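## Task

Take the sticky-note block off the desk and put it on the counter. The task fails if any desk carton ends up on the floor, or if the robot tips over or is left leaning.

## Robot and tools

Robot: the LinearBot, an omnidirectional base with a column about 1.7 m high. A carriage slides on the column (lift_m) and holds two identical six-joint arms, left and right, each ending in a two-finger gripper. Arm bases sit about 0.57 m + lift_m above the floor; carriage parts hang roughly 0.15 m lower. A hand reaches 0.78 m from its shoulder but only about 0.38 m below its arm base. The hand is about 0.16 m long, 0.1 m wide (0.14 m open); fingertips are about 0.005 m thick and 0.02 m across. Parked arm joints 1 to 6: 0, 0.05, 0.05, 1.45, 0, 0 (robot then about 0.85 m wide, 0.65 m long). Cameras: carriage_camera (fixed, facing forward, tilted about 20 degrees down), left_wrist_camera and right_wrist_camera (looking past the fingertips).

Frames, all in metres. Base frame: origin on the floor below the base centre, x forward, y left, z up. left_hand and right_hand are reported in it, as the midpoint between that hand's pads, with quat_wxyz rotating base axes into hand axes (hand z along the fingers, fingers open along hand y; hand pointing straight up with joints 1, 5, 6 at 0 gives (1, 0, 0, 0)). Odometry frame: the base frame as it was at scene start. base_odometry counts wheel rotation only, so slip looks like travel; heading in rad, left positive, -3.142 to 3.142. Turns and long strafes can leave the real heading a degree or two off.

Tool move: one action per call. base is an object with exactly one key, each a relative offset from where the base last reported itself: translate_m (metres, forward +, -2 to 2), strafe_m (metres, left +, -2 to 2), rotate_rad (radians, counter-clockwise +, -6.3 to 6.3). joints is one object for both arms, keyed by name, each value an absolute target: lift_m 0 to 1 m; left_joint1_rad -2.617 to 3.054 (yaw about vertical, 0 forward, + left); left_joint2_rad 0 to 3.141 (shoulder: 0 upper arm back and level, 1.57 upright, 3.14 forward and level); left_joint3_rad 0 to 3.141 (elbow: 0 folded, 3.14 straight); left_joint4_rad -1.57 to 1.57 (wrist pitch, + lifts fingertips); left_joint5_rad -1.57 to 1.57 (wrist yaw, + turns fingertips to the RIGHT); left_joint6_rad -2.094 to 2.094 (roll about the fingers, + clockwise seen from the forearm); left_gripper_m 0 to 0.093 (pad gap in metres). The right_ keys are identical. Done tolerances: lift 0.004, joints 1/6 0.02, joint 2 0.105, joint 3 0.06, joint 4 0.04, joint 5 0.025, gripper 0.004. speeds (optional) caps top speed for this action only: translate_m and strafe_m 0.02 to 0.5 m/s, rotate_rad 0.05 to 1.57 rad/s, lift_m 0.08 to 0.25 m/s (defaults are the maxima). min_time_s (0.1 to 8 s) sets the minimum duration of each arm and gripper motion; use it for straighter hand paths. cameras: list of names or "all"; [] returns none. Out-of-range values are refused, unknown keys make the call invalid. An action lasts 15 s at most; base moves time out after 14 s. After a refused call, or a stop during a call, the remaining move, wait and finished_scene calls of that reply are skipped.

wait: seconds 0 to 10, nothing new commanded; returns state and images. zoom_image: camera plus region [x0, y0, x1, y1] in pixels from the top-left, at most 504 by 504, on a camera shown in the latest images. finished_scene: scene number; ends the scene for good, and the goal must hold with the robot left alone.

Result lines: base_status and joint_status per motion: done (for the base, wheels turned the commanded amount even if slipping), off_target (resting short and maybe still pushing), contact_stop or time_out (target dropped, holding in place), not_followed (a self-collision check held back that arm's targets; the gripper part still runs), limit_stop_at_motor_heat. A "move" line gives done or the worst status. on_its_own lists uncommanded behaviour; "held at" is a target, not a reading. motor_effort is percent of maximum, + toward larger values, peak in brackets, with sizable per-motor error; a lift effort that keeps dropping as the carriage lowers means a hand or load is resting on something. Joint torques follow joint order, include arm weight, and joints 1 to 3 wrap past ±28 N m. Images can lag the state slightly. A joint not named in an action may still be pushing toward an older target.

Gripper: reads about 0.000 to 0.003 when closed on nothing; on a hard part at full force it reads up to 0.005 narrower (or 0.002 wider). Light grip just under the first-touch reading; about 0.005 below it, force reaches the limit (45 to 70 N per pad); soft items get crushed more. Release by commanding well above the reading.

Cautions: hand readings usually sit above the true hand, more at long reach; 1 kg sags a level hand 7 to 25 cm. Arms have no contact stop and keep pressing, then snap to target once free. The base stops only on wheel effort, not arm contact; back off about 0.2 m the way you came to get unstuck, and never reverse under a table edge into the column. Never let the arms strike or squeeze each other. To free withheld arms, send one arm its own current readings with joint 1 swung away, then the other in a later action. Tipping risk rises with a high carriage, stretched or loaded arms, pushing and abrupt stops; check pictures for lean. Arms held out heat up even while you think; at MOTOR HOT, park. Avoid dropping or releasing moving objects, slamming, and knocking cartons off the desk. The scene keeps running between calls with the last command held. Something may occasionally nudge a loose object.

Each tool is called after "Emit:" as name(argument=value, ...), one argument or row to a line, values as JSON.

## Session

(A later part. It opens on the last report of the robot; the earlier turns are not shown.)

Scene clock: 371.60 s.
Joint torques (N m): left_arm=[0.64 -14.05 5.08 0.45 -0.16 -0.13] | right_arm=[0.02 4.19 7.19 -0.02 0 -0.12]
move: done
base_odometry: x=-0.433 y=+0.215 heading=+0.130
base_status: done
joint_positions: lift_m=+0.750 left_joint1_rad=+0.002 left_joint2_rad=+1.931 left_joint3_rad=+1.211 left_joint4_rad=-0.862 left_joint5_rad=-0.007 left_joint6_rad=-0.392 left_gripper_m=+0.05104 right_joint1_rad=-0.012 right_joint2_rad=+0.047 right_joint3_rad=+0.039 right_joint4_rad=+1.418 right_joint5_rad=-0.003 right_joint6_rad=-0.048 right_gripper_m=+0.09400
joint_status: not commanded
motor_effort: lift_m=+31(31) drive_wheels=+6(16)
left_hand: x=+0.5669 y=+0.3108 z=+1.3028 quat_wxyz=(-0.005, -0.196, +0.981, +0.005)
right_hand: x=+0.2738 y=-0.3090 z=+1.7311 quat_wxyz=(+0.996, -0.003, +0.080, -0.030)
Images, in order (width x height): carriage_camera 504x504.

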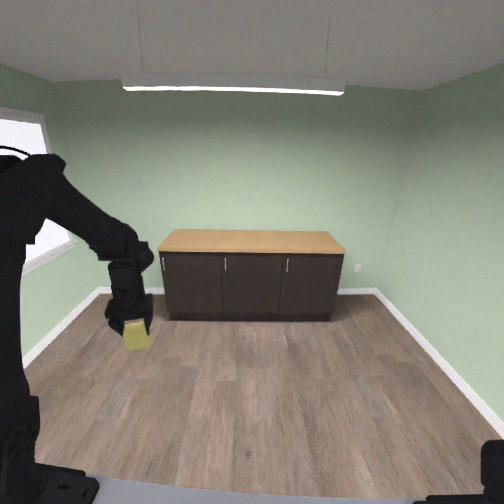

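Emit:
move(
  base={"translate_m": 1.45},
  speeds={"translate_m": 0.3},
  cameras=["carriage_camera", "left_wrist_camera"],
)

Scene clock: 381.80 s.
Joint torques (N m): left_arm=[0.49 -13.78 5.08 0.47 -0.17 -0.15] | right_arm=[0.01 4.19 7.2 -0.03 0 -0.11]
move: done
base_odometry: x=+1.004 y=+0.406 heading=+0.132
base_status: done
joint_positions: lift_m=+0.750 left_joint1_rad=+0.002 left_joint2_rad=+1.929 left_joint3_rad=+1.211 left_joint4_rad=-0.865 left_joint5_rad=-0.007 left_joint6_rad=-0.392 left_gripper_m=+0.05104 right_joint1_rad=-0.012 right_joint2_rad=+0.047 right_joint3_rad=+0.039 right_joint4_rad=+1.419 right_joint5_rad=-0.003 right_joint6_rad=-0.048 right_gripper_m=+0.09400
joint_status: not commanded
motor_effort: lift_m=+31(31) drive_wheels=-10(20)
left_hand: x=+0.5664 y=+0.3108 z=+1.3033 quat_wxyz=(-0.005, -0.196, +0.981, +0.005)
right_hand: x=+0.2735 y=-0.3090 z=+1.7311 quat_wxyz=(+0.996, -0.003, +0.080, -0.030)
Images, in order (width x height): carriage_camera 504x504, left_wrist_camera 504x504.

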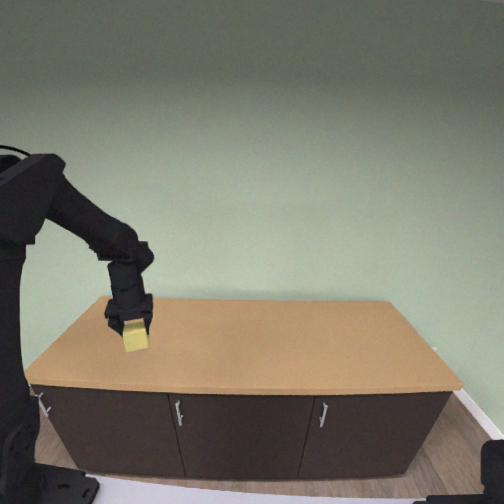

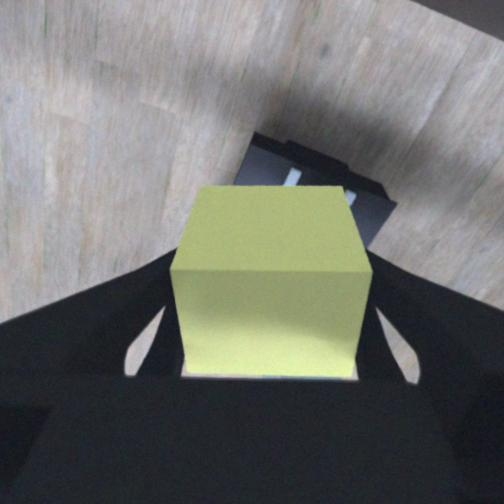

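Emit:
move(
  base={"translate_m": 0.2},
  joints={"left_joint2_rad": 2.6, "left_joint3_rad": 1.926, "left_joint4_rad": -0.88},
  speeds={"translate_m": 0.15},
  min_time_s=2.5,
  cameras=["carriage_camera", "left_wrist_camera"],
)

Scene clock: 402.87 s.
Joint torques (N m): left_arm=[0.47 -14.69 8.77 0.48 -0.17 -0.13] | right_arm=[0.01 4.22 7.2 -0.03 0.01 -0.12]
move: done
base_odometry: x=+1.203 y=+0.433 heading=+0.133
base_status: done
joint_positions: lift_m=+0.750 left_joint1_rad=+0.001 left_joint2_rad=+2.581 left_joint3_rad=+1.902 left_joint4_rad=-0.870 left_joint5_rad=-0.007 left_joint6_rad=-0.392 left_gripper_m=+0.05104 right_joint1_rad=-0.012 right_joint2_rad=+0.047 right_joint3_rad=+0.039 right_joint4_rad=+1.419 right_joint5_rad=-0.003 right_joint6_rad=-0.048 right_gripper_m=+0.09400
joint_status: all done
motor_effort: lift_m=+31(31) drive_wheels=-10(17)
left_hand: x=+0.7099 y=+0.3109 z=+1.2050 quat_wxyz=(+0.011, -0.195, +0.981, +0.002)
right_hand: x=+0.2735 y=-0.3090 z=+1.7311 quat_wxyz=(+0.996, -0.003, +0.080, -0.030)
Images, in order (width x height): carriage_camera 504x504, left_wrist_camera 504x504.

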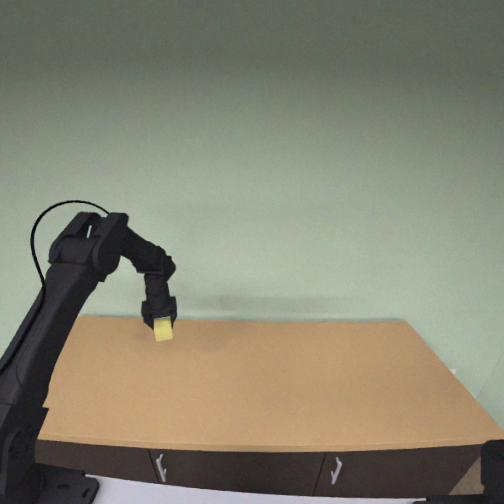

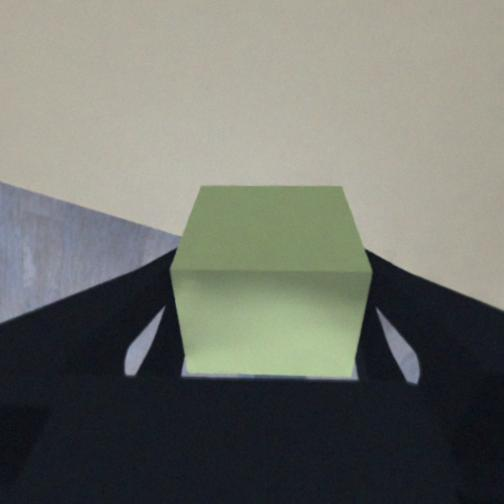

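Emit:
move(
  joints={"lift_m": 0.57},
  speeds={"lift_m": 0.12},
  cameras=["carriage_camera", "left_wrist_camera"],
)

Scene clock: 421.93 s.
Joint torques (N m): left_arm=[0.66 -15.98 7.88 0.5 -0.16 -0.15] | right_arm=[0.06 4.21 7.16 -0.05 0.01 -0.12]
move: done
base_odometry: x=+1.203 y=+0.433 heading=+0.133
base_status: not commanded
joint_positions: lift_m=+0.570 left_joint1_rad=+0.001 left_joint2_rad=+2.593 left_joint3_rad=+1.910 left_joint4_rad=-0.872 left_joint5_rad=-0.007 left_joint6_rad=-0.392 left_gripper_m=+0.05104 right_joint1_rad=-0.012 right_joint2_rad=+0.047 right_joint3_rad=+0.039 right_joint4_rad=+1.419 right_joint5_rad=-0.003 right_joint6_rad=-0.048 right_gripper_m=+0.09400
joint_status: all done
motor_effort: lift_m=+28(28) drive_wheels=-11(12)
left_hand: x=+0.7095 y=+0.3109 z=+1.0217 quat_wxyz=(+0.008, -0.195, +0.981, +0.002)
right_hand: x=+0.2735 y=-0.3090 z=+1.5514 quat_wxyz=(+0.996, -0.003, +0.080, -0.030)
Images, in order (width x height): carriage_camera 504x504, left_wrist_camera 504x504.

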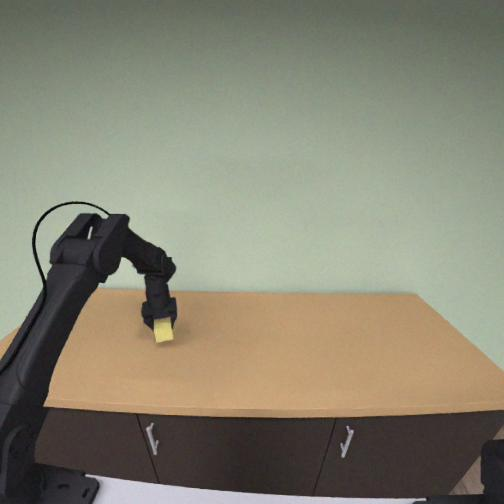

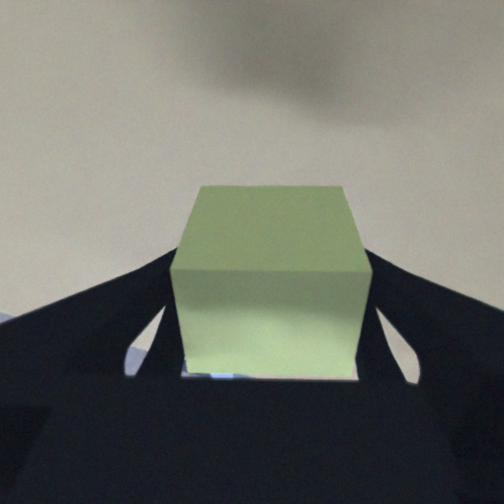

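Emit:
zoom_image(
  camera="carriage_camera",
  region=[200, 360, 304, 464],
)

Emit:
move(
  joints={"lift_m": 0.52},
  speeds={"lift_m": 0.08},
  cameras=["carriage_camera", "left_wrist_camera"],
)

Emit:
zoom_image(
  camera="carriage_camera",
  region=[80, 220, 240, 380],
)

Scaled by 4.846 (camera's finer frame: 720x720).

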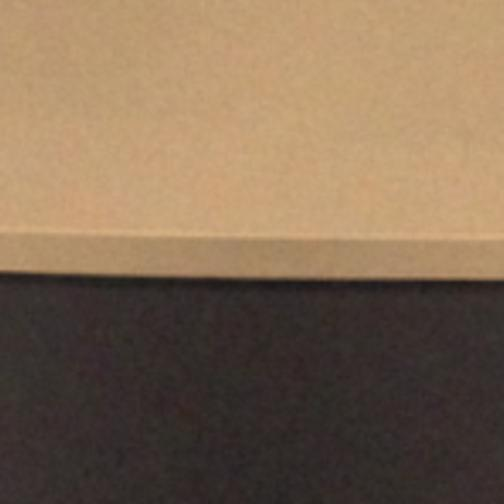

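Scene clock: 437.57 s.
Joint torques (N m): left_arm=[0.47 -16.09 7.91 0.5 -0.14 -0.12] | right_arm=[0.02 4.25 7.21 -0.05 0 -0.13]
move: done
base_odometry: x=+1.203 y=+0.433 heading=+0.133
base_status: not commanded
joint_positions: lift_m=+0.520 left_joint1_rad=+0.001 left_joint2_rad=+2.595 left_joint3_rad=+1.911 left_joint4_rad=-0.874 left_joint5_rad=-0.007 left_joint6_rad=-0.392 left_gripper_m=+0.05104 right_joint1_rad=-0.012 right_joint2_rad=+0.047 right_joint3_rad=+0.039 right_joint4_rad=+1.419 right_joint5_rad=-0.003 right_joint6_rad=-0.048 right_gripper_m=+0.09400
joint_status: all done
motor_effort: lift_m=+27(27) drive_wheels=-10(12)
left_hand: x=+0.7095 y=+0.3109 z=+0.9715 quat_wxyz=(+0.007, -0.195, +0.981, +0.002)
right_hand: x=+0.2735 y=-0.3090 z=+1.5015 quat_wxyz=(+0.996, -0.003, +0.080, -0.030)
Images, in order (width x height): carriage_camera 504x504, left_wrist_camera 504x504.

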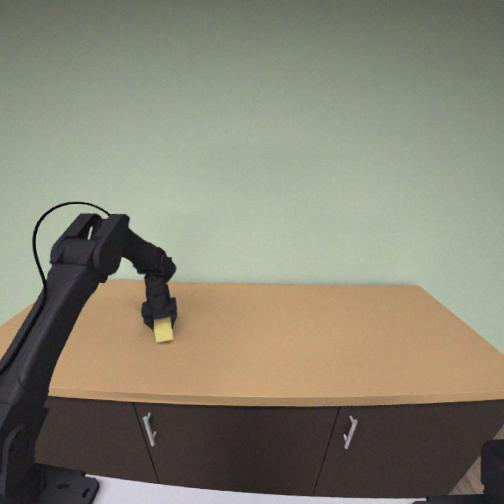

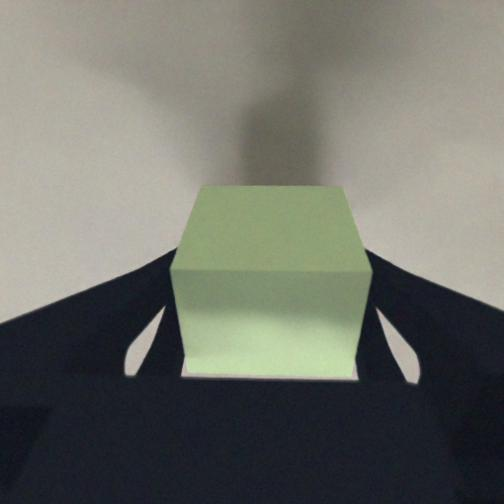

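Scaled by 3.150 (camera's finer frame: 720x720).

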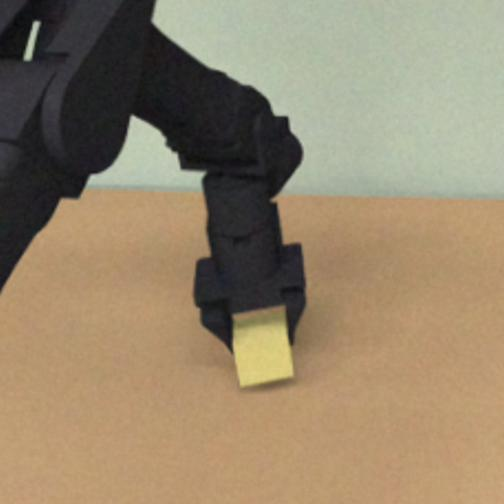

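Emit:
move(
  joints={"lift_m": 0.5},
  speeds={"lift_m": 0.08},
  cameras=["left_wrist_camera"],
)

Emit:
zoom_image(
  camera="left_wrist_camera",
  region=[150, 120, 400, 300],
)

Scene clock: 442.17 s.
Joint torques (N m): left_arm=[0.39 -16.57 7.64 0.48 -0.16 -0.13] | right_arm=[0.02 4.22 7.23 -0.03 0.01 -0.11]
move: done
base_odometry: x=+1.203 y=+0.433 heading=+0.133
base_status: not commanded
joint_positions: lift_m=+0.500 left_joint1_rad=+0.001 left_joint2_rad=+2.596 left_joint3_rad=+1.913 left_joint4_rad=-0.875 left_joint5_rad=-0.007 left_joint6_rad=-0.392 left_gripper_m=+0.05104 right_joint1_rad=-0.012 right_joint2_rad=+0.047 right_joint3_rad=+0.039 right_joint4_rad=+1.419 right_joint5_rad=-0.003 right_joint6_rad=-0.048 right_gripper_m=+0.09400
joint_status: all done
motor_effort: lift_m=+28(29) drive_wheels=-9(12)
left_hand: x=+0.7093 y=+0.3109 z=+0.9511 quat_wxyz=(+0.007, -0.195, +0.981, +0.002)
right_hand: x=+0.2734 y=-0.3090 z=+1.4814 quat_wxyz=(+0.996, -0.003, +0.079, -0.030)
Images, in order (width x height): left_wrist_camera 504x504.

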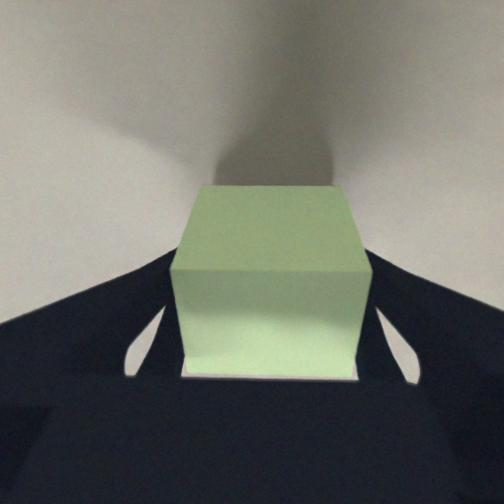

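Scaled by 2.016 (camera's finer frame: 720x720).

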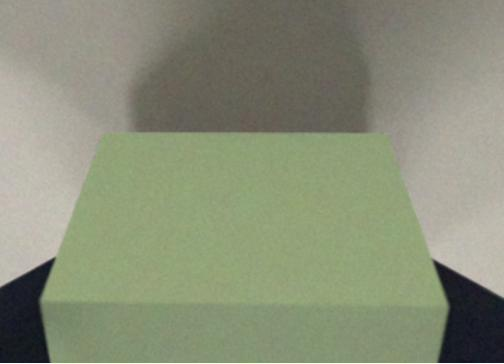

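Emit:
move(
  joints={"lift_m": 0.485},
  speeds={"lift_m": 0.08},
  cameras=["left_wrist_camera"],
)

Emit:
zoom_image(
  camera="left_wrist_camera",
  region=[150, 120, 400, 300],
)

Emit:
move(
  joints={"lift_m": 0.478},
  speeds={"lift_m": 0.08},
  cameras=["left_wrist_camera"],
)

Emit:
zoom_image(
  camera="left_wrist_camera",
  region=[150, 120, 400, 300],
)

Scene clock: 450.83 s.
Joint torques (N m): left_arm=[0.32 -15.9 6.68 0.74 -0.15 -0.13] | right_arm=[0.01 4.23 7.21 -0.03 0.01 -0.11]
move: done
base_odometry: x=+1.203 y=+0.433 heading=+0.133
base_status: not commanded
joint_positions: lift_m=+0.485 left_joint1_rad=+0.001 left_joint2_rad=+2.591 left_joint3_rad=+1.922 left_joint4_rad=-0.891 left_joint5_rad=-0.008 left_joint6_rad=-0.392 left_gripper_m=+0.05104 right_joint1_rad=-0.012 right_joint2_rad=+0.047 right_joint3_rad=+0.039 right_joint4_rad=+1.419 right_joint5_rad=-0.003 right_joint6_rad=-0.048 right_gripper_m=+0.09400
joint_status: all done
motor_effort: lift_m=+26(26) drive_wheels=+8(11)
left_hand: x=+0.7100 y=+0.3111 z=+0.9407 quat_wxyz=(+0.006, -0.196, +0.981, +0.003)
right_hand: x=+0.2734 y=-0.3090 z=+1.4666 quat_wxyz=(+0.996, -0.003, +0.079, -0.030)
Images, in order (width x height): left_wrist_camera 504x504.

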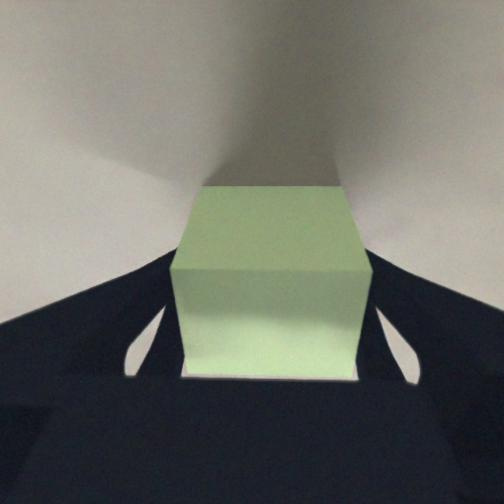

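Scaled by 2.016 (camera's finer frame: 720x720).

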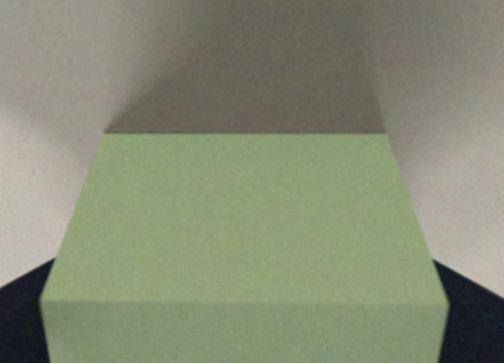

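Scene clock: 451.30 s.
Joint torques (N m): left_arm=[0.46 -14.57 6.23 0.9 -0.13 -0.13] | right_arm=[0.02 4.25 7.21 -0.04 0.01 -0.13]
move: done
base_odometry: x=+1.203 y=+0.433 heading=+0.133
base_status: not commanded
joint_positions: lift_m=+0.478 left_joint1_rad=+0.001 left_joint2_rad=+2.579 left_joint3_rad=+1.927 left_joint4_rad=-0.907 left_joint5_rad=-0.008 left_joint6_rad=-0.392 left_gripper_m=+0.05104 right_joint1_rad=-0.012 right_joint2_rad=+0.047 right_joint3_rad=+0.039 right_joint4_rad=+1.419 right_joint5_rad=-0.003 right_joint6_rad=-0.048 right_gripper_m=+0.09400
joint_status: all done
motor_effort: lift_m=+25(26) drive_wheels=+7(8)
left_hand: x=+0.7102 y=+0.3111 z=+0.9404 quat_wxyz=(+0.007, -0.196, +0.981, +0.003)
right_hand: x=+0.2734 y=-0.3090 z=+1.4597 quat_wxyz=(+0.996, -0.003, +0.079, -0.030)
Images, in order (width x height): left_wrist_camera 504x504.

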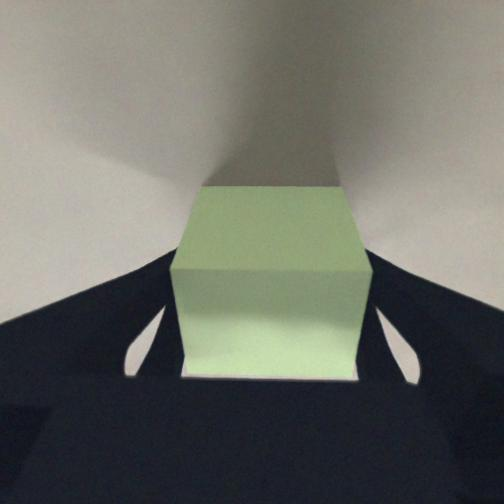

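Scaled by 2.016 (camera's finer frame: 720x720).

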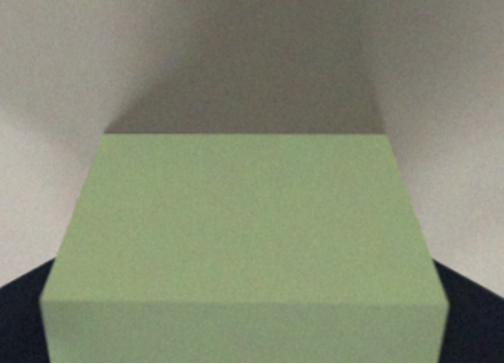

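Emit:
move(
  joints={"lift_m": 0.485},
  cameras=[],
)

Emit:
move(
  joints={"left_gripper_m": 0.075},
  min_time_s=2,
  cameras=["left_wrist_camera"],
)

Emit:
move(
  joints={"lift_m": 0.7},
  speeds={"lift_m": 0.1},
  cameras=["carriage_camera", "left_wrist_camera"],
)

Scene clock: 459.03 s.
Joint torques (N m): left_arm=[0.47 -15.27 6.19 0.79 -0.15 -0.13] | right_arm=[0.05 4.25 7.24 -0.05 0.01 -0.12]
move: done
base_odometry: x=+1.203 y=+0.433 heading=+0.133
base_status: not commanded
joint_positions: lift_m=+0.485 left_joint1_rad=+0.001 left_joint2_rad=+2.584 left_joint3_rad=+1.927 left_joint4_rad=-0.892 left_joint5_rad=-0.008 left_joint6_rad=-0.392 left_gripper_m=+0.05104 right_joint1_rad=-0.012 right_joint2_rad=+0.047 right_joint3_rad=+0.039 right_joint4_rad=+1.419 right_joint5_rad=-0.003 right_joint6_rad=-0.048 right_gripper_m=+0.09400
joint_status: all done
motor_effort: lift_m=+32(36) drive_wheels=-11(12)
left_hand: x=+0.7128 y=+0.3111 z=+0.9445 quat_wxyz=(+0.011, -0.196, +0.981, +0.002)
right_hand: x=+0.2734 y=-0.3090 z=+1.4661 quat_wxyz=(+0.996, -0.003, +0.079, -0.030)

Scene clock: 461.33 s.
Joint torques (N m): left_arm=[0.5 -15.17 6.31 0.75 -0.17 -0.13] | right_arm=[0.01 4.26 7.2 -0.05 0.01 -0.11]
move: done
base_odometry: x=+1.203 y=+0.433 heading=+0.133
base_status: not commanded
joint_positions: lift_m=+0.485 left_joint1_rad=+0.001 left_joint2_rad=+2.584 left_joint3_rad=+1.927 left_joint4_rad=-0.891 left_joint5_rad=-0.008 left_joint6_rad=-0.392 left_gripper_m=+0.07494 right_joint1_rad=-0.012 right_joint2_rad=+0.047 right_joint3_rad=+0.039 right_joint4_rad=+1.419 right_joint5_rad=-0.003 right_joint6_rad=-0.048 right_gripper_m=+0.09400
joint_status: all done
motor_effort: lift_m=+31(32) drive_wheels=+7(11)
left_hand: x=+0.7132 y=+0.3111 z=+0.9445 quat_wxyz=(+0.012, -0.196, +0.981, +0.002)
right_hand: x=+0.2734 y=-0.3090 z=+1.4661 quat_wxyz=(+0.996, -0.003, +0.079, -0.030)
Images, in order (width x height): left_wrist_camera 504x504.

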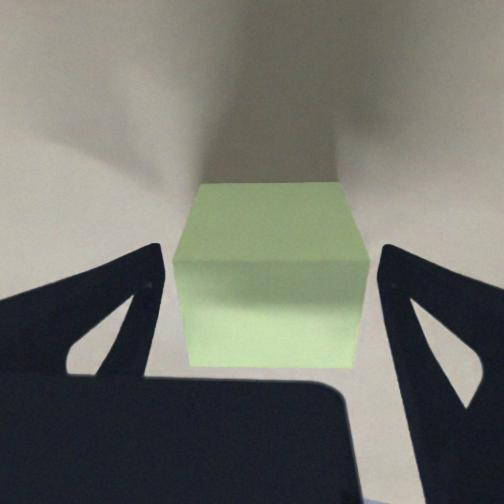

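Scene clock: 463.87 s.
Joint torques (N m): left_arm=[0.49 -15.62 6.11 0.7 -0.15 -0.13] | right_arm=[0.05 4.23 7.24 -0.03 0.01 -0.11]
move: done
base_odometry: x=+1.203 y=+0.433 heading=+0.133
base_status: not commanded
joint_positions: lift_m=+0.700 left_joint1_rad=+0.001 left_joint2_rad=+2.589 left_joint3_rad=+1.927 left_joint4_rad=-0.886 left_joint5_rad=-0.008 left_joint6_rad=-0.392 left_gripper_m=+0.07494 right_joint1_rad=-0.012 right_joint2_rad=+0.047 right_joint3_rad=+0.039 right_joint4_rad=+1.419 right_joint5_rad=-0.003 right_joint6_rad=-0.048 right_gripper_m=+0.09400
joint_status: all done
motor_effort: lift_m=+31(37) drive_wheels=+6(11)
left_hand: x=+0.7135 y=+0.3111 z=+1.1575 quat_wxyz=(+0.012, -0.196, +0.981, +0.002)
right_hand: x=+0.2734 y=-0.3090 z=+1.6812 quat_wxyz=(+0.996, -0.003, +0.079, -0.030)
Images, in order (width x height): carriage_camera 504x504, left_wrist_camera 504x504.

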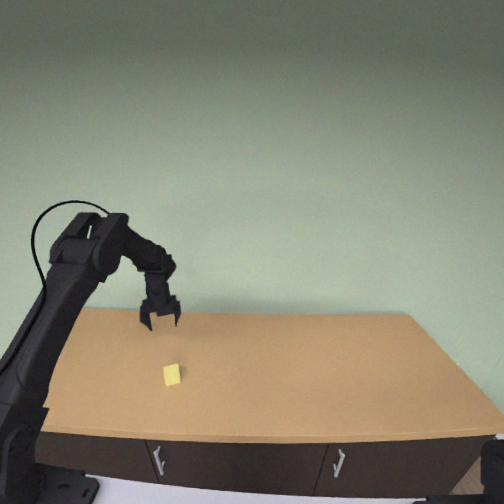

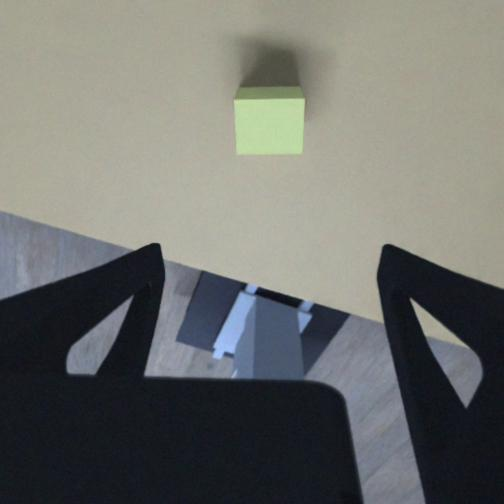

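Emit:
move(
  joints={"left_joint1_rad": 0.0, "left_joint2_rad": 0.05, "left_joint3_rad": 0.05, "left_joint4_rad": 1.45, "left_joint6_rad": 0.0},
  base={"translate_m": -0.1},
  min_time_s=3,
  cameras=["carriage_camera"],
)

Emit:
move(
  base={"strafe_m": 0.311},
  speeds={"strafe_m": 0.2},
  cameras=["carriage_camera"],
)

Emit:
zoom_image(
  camera="carriage_camera",
  region=[202, 320, 302, 420],
)

Scene clock: 494.63 s.
Joint torques (N m): left_arm=[0.47 3.37 4.7 -0.02 -0.11 0.08] | right_arm=[-0.02 4.23 7.17 -0.08 0 -0.12]
move: done
base_odometry: x=+1.104 y=+0.419 heading=+0.132
base_status: done
joint_positions: lift_m=+0.700 left_joint1_rad=+0.001 left_joint2_rad=+0.060 left_joint3_rad=+0.063 left_joint4_rad=+1.435 left_joint5_rad=-0.008 left_joint6_rad=-0.009 left_gripper_m=+0.07495 right_joint1_rad=-0.012 right_joint2_rad=+0.047 right_joint3_rad=+0.039 right_joint4_rad=+1.422 right_joint5_rad=-0.003 right_joint6_rad=-0.048 right_gripper_m=+0.09400
joint_status: all done
motor_effort: lift_m=+31(31) drive_wheels=-14(17)
left_hand: x=+0.2667 y=+0.3104 z=+1.6881 quat_wxyz=(+0.998, -0.004, +0.066, -0.004)
right_hand: x=+0.2729 y=-0.3090 z=+1.6813 quat_wxyz=(+0.996, -0.003, +0.078, -0.030)
Images, in order (width x height): carriage_camera 504x504.

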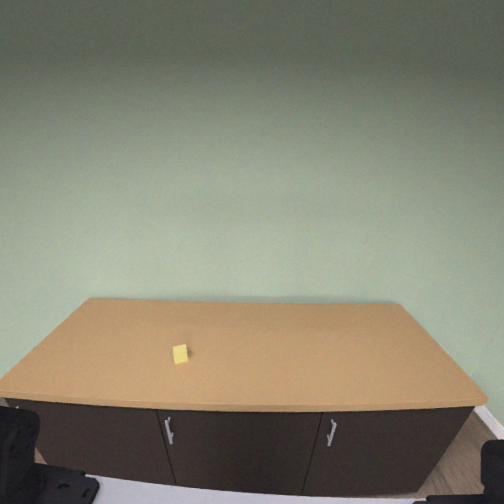

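Scene clock: 497.27 s.
Joint torques (N m): left_arm=[0.39 3.34 4.68 -0.07 -0.11 0.04] | right_arm=[0.02 4.27 7.2 -0.07 0.01 -0.12]
move: done
base_odometry: x=+1.063 y=+0.728 heading=+0.132
base_status: done
joint_positions: lift_m=+0.700 left_joint1_rad=+0.001 left_joint2_rad=+0.060 left_joint3_rad=+0.063 left_joint4_rad=+1.438 left_joint5_rad=-0.008 left_joint6_rad=-0.008 left_gripper_m=+0.07495 right_joint1_rad=-0.012 right_joint2_rad=+0.047 right_joint3_rad=+0.039 right_joint4_rad=+1.422 right_joint5_rad=-0.003 right_joint6_rad=-0.048 right_gripper_m=+0.09400
joint_status: not commanded
motor_effort: lift_m=+31(31) drive_wheels=-5(14)
left_hand: x=+0.2660 y=+0.3104 z=+1.6882 quat_wxyz=(+0.998, -0.004, +0.065, -0.003)
right_hand: x=+0.2729 y=-0.3090 z=+1.6813 quat_wxyz=(+0.996, -0.003, +0.078, -0.030)
Images, in order (width x height): carriage_camera 504x504.

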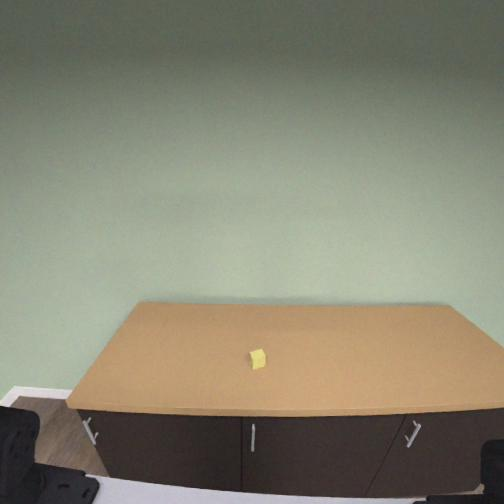

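Scaled by 5.040 (camera's finer frame: 720x720).

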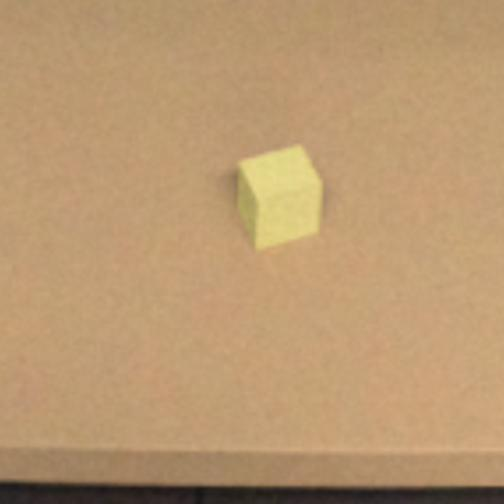

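Emit:
move(
  joints={"lift_m": 0.4},
  cameras=["carriage_camera"],
)

Emit:
zoom_image(
  camera="carriage_camera",
  region=[202, 240, 302, 340],
)

Emit:
zoom_image(
  camera="carriage_camera",
  region=[202, 300, 302, 400],
)

Emit:
move(
  joints={"lift_m": 1.0},
  cameras=["carriage_camera"],
)

Emit:
zoom_image(
  camera="carriage_camera",
  region=[202, 380, 302, 480],
)

Emit:
move(
  base={"translate_m": -0.5},
  speeds={"translate_m": 0.2},
  cameras=["carriage_camera"],
)

Emit:
zoom_image(
  camera="carriage_camera",
  region=[202, 300, 302, 400],
)

Emit:
move(
  base={"translate_m": -0.5},
  speeds={"translate_m": 0.2},
  cameras=["carriage_camera"],
)

Emit:
zoom_image(
  camera="carriage_camera",
  region=[202, 260, 302, 360],
)

Scene clock: 511.63 s.
Joint torques (N m): left_arm=[0.51 3.75 5.24 -0.08 -0.11 0.03] | right_arm=[0.03 4.26 7.19 -0.08 0.01 -0.12]
move: done
base_odometry: x=+1.063 y=+0.728 heading=+0.132
base_status: not commanded
joint_positions: lift_m=+0.400 left_joint1_rad=+0.001 left_joint2_rad=+0.056 left_joint3_rad=+0.057 left_joint4_rad=+1.439 left_joint5_rad=-0.008 left_joint6_rad=-0.008 left_gripper_m=+0.07495 right_joint1_rad=-0.012 right_joint2_rad=+0.047 right_joint3_rad=+0.039 right_joint4_rad=+1.422 right_joint5_rad=-0.003 right_joint6_rad=-0.048 right_gripper_m=+0.09400
joint_status: all done
motor_effort: lift_m=+27(29) drive_wheels=-5(7)
left_hand: x=+0.2659 y=+0.3104 z=+1.3871 quat_wxyz=(+0.998, -0.004, +0.065, -0.003)
right_hand: x=+0.2729 y=-0.3090 z=+1.3816 quat_wxyz=(+0.996, -0.003, +0.078, -0.030)
Images, in order (width x height): carriage_camera 504x504.

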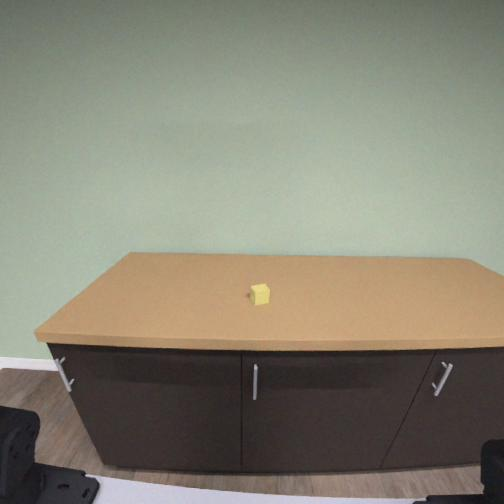

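Scaled by 5.040 (camera's finer frame: 720x720).

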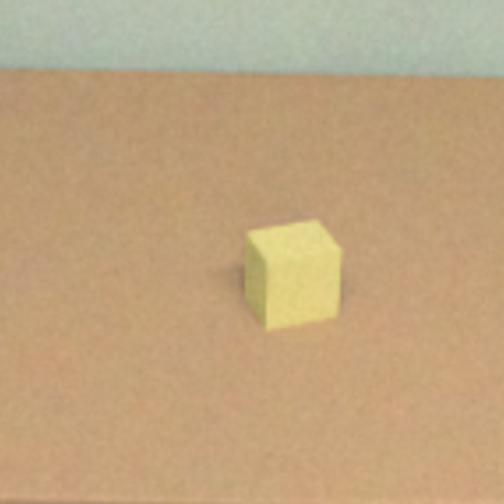

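Scaled by 5.040 (camera's finer frame: 720x720).

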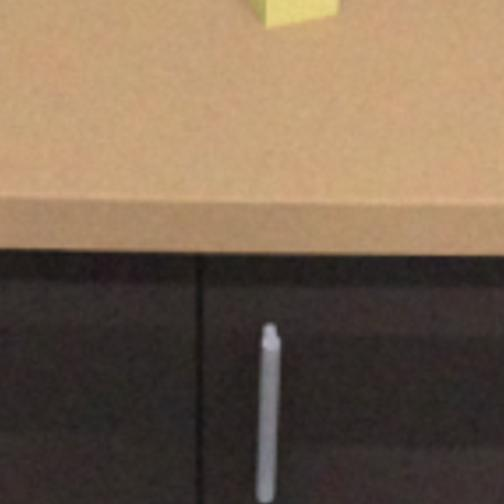

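Scene clock: 514.57 s.
Joint torques (N m): left_arm=[0.51 3.84 5.22 -0.09 -0.12 0.04] | right_arm=[0.05 4.27 7.2 -0.07 -0.01 -0.12]
move: done
base_odometry: x=+1.063 y=+0.728 heading=+0.132
base_status: not commanded
joint_positions: lift_m=+0.997 left_joint1_rad=+0.001 left_joint2_rad=+0.055 left_joint3_rad=+0.057 left_joint4_rad=+1.441 left_joint5_rad=-0.008 left_joint6_rad=-0.008 left_gripper_m=+0.07495 right_joint1_rad=-0.012 right_joint2_rad=+0.047 right_joint3_rad=+0.039 right_joint4_rad=+1.422 right_joint5_rad=-0.003 right_joint6_rad=-0.048 right_gripper_m=+0.09400
joint_status: all done
joint sent to its limit — lift_m, upper limit.
motor_effort: lift_m=+31(38) drive_wheels=-7(7)
left_hand: x=+0.2655 y=+0.3104 z=+1.9839 quat_wxyz=(+0.998, -0.004, +0.064, -0.003)
right_hand: x=+0.2729 y=-0.3090 z=+1.9784 quat_wxyz=(+0.996, -0.003, +0.078, -0.030)
Images, in order (width x height): carriage_camera 504x504.

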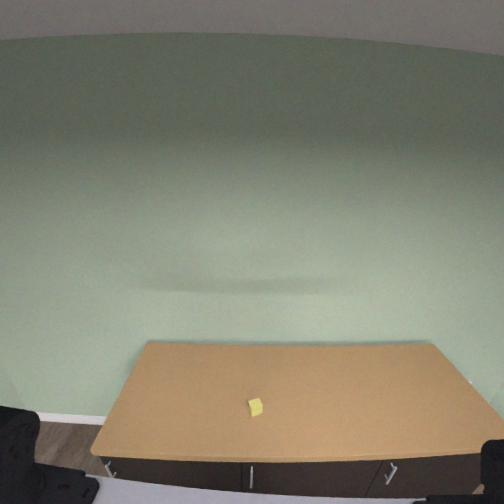

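Scaled by 5.040 (camera's finer frame: 720x720).

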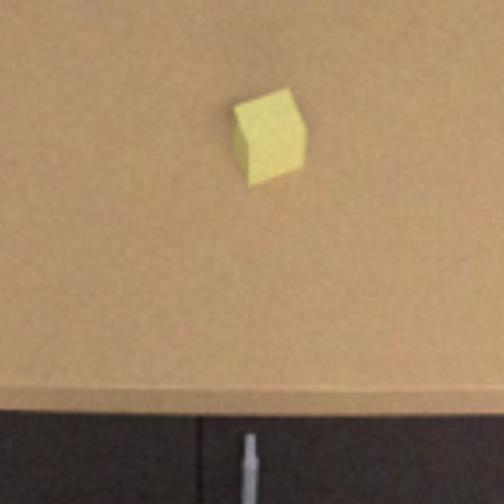

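Scene clock: 518.27 s.
Joint torques (N m): left_arm=[0.5 3.82 5.23 -0.17 -0.12 0.05] | right_arm=[0.02 4.26 7.24 -0.02 0 -0.11]
move: done
base_odometry: x=+0.567 y=+0.662 heading=+0.131
base_status: done
joint_positions: lift_m=+0.997 left_joint1_rad=+0.001 left_joint2_rad=+0.055 left_joint3_rad=+0.057 left_joint4_rad=+1.444 left_joint5_rad=-0.008 left_joint6_rad=-0.008 left_gripper_m=+0.07495 right_joint1_rad=-0.012 right_joint2_rad=+0.047 right_joint3_rad=+0.039 right_joint4_rad=+1.419 right_joint5_rad=-0.003 right_joint6_rad=-0.048 right_gripper_m=+0.09400
joint_status: not commanded
motor_effort: lift_m=+31(31) drive_wheels=-1(9)
left_hand: x=+0.2647 y=+0.3104 z=+1.9840 quat_wxyz=(+0.998, -0.004, +0.062, -0.003)
right_hand: x=+0.2734 y=-0.3090 z=+1.9783 quat_wxyz=(+0.996, -0.003, +0.079, -0.030)
Images, in order (width x height): carriage_camera 504x504.

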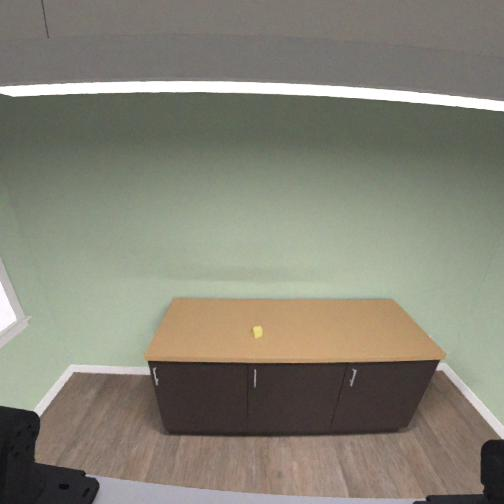

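Scaled by 5.040 (camera's finer frame: 720x720).

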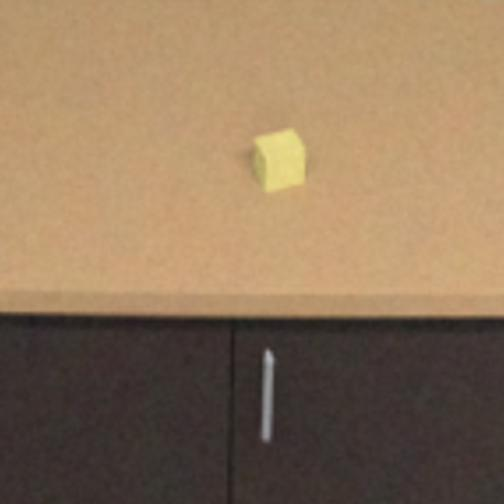

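Scene clock: 521.97 s.
Joint torques (N m): left_arm=[0.57 3.77 5.24 -0.17 -0.12 0.05] | right_arm=[0.01 4.3 7.19 -0.03 0.01 -0.11]
move: done
base_odometry: x=+0.072 y=+0.597 heading=+0.131
base_status: done
joint_positions: lift_m=+0.997 left_joint1_rad=+0.001 left_joint2_rad=+0.055 left_joint3_rad=+0.057 left_joint4_rad=+1.445 left_joint5_rad=-0.008 left_joint6_rad=-0.008 left_gripper_m=+0.07495 right_joint1_rad=-0.012 right_joint2_rad=+0.047 right_joint3_rad=+0.039 right_joint4_rad=+1.418 right_joint5_rad=-0.003 right_joint6_rad=-0.048 right_gripper_m=+0.09400
joint_status: not commanded
motor_effort: lift_m=+31(31) drive_wheels=+0(9)
left_hand: x=+0.2644 y=+0.3104 z=+1.9840 quat_wxyz=(+0.998, -0.004, +0.062, -0.003)
right_hand: x=+0.2737 y=-0.3090 z=+1.9782 quat_wxyz=(+0.996, -0.003, +0.080, -0.030)
Images, in order (width x height): carriage_camera 504x504.

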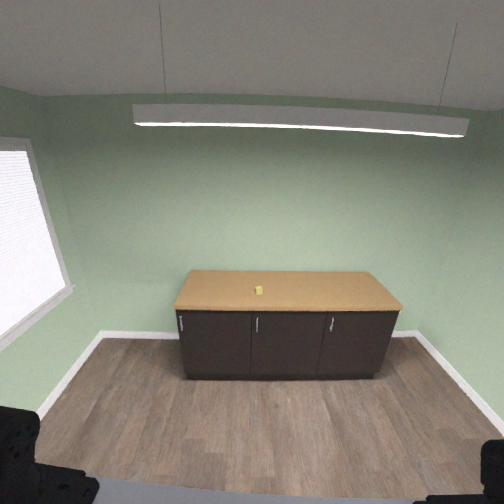

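Scaled by 5.040 (camera's finer frame: 720x720).

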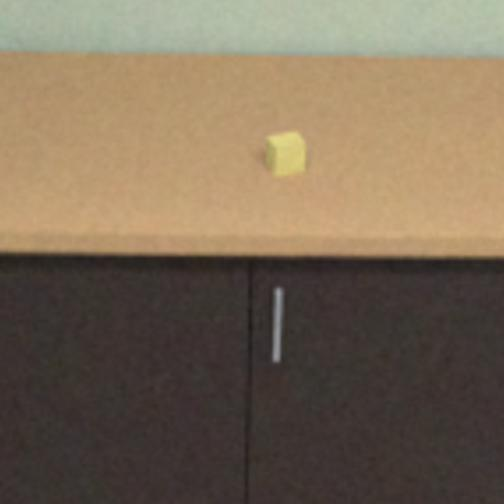

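Emit:
finished_scene(
  scene=1,
)

The scene is finished: the task was done.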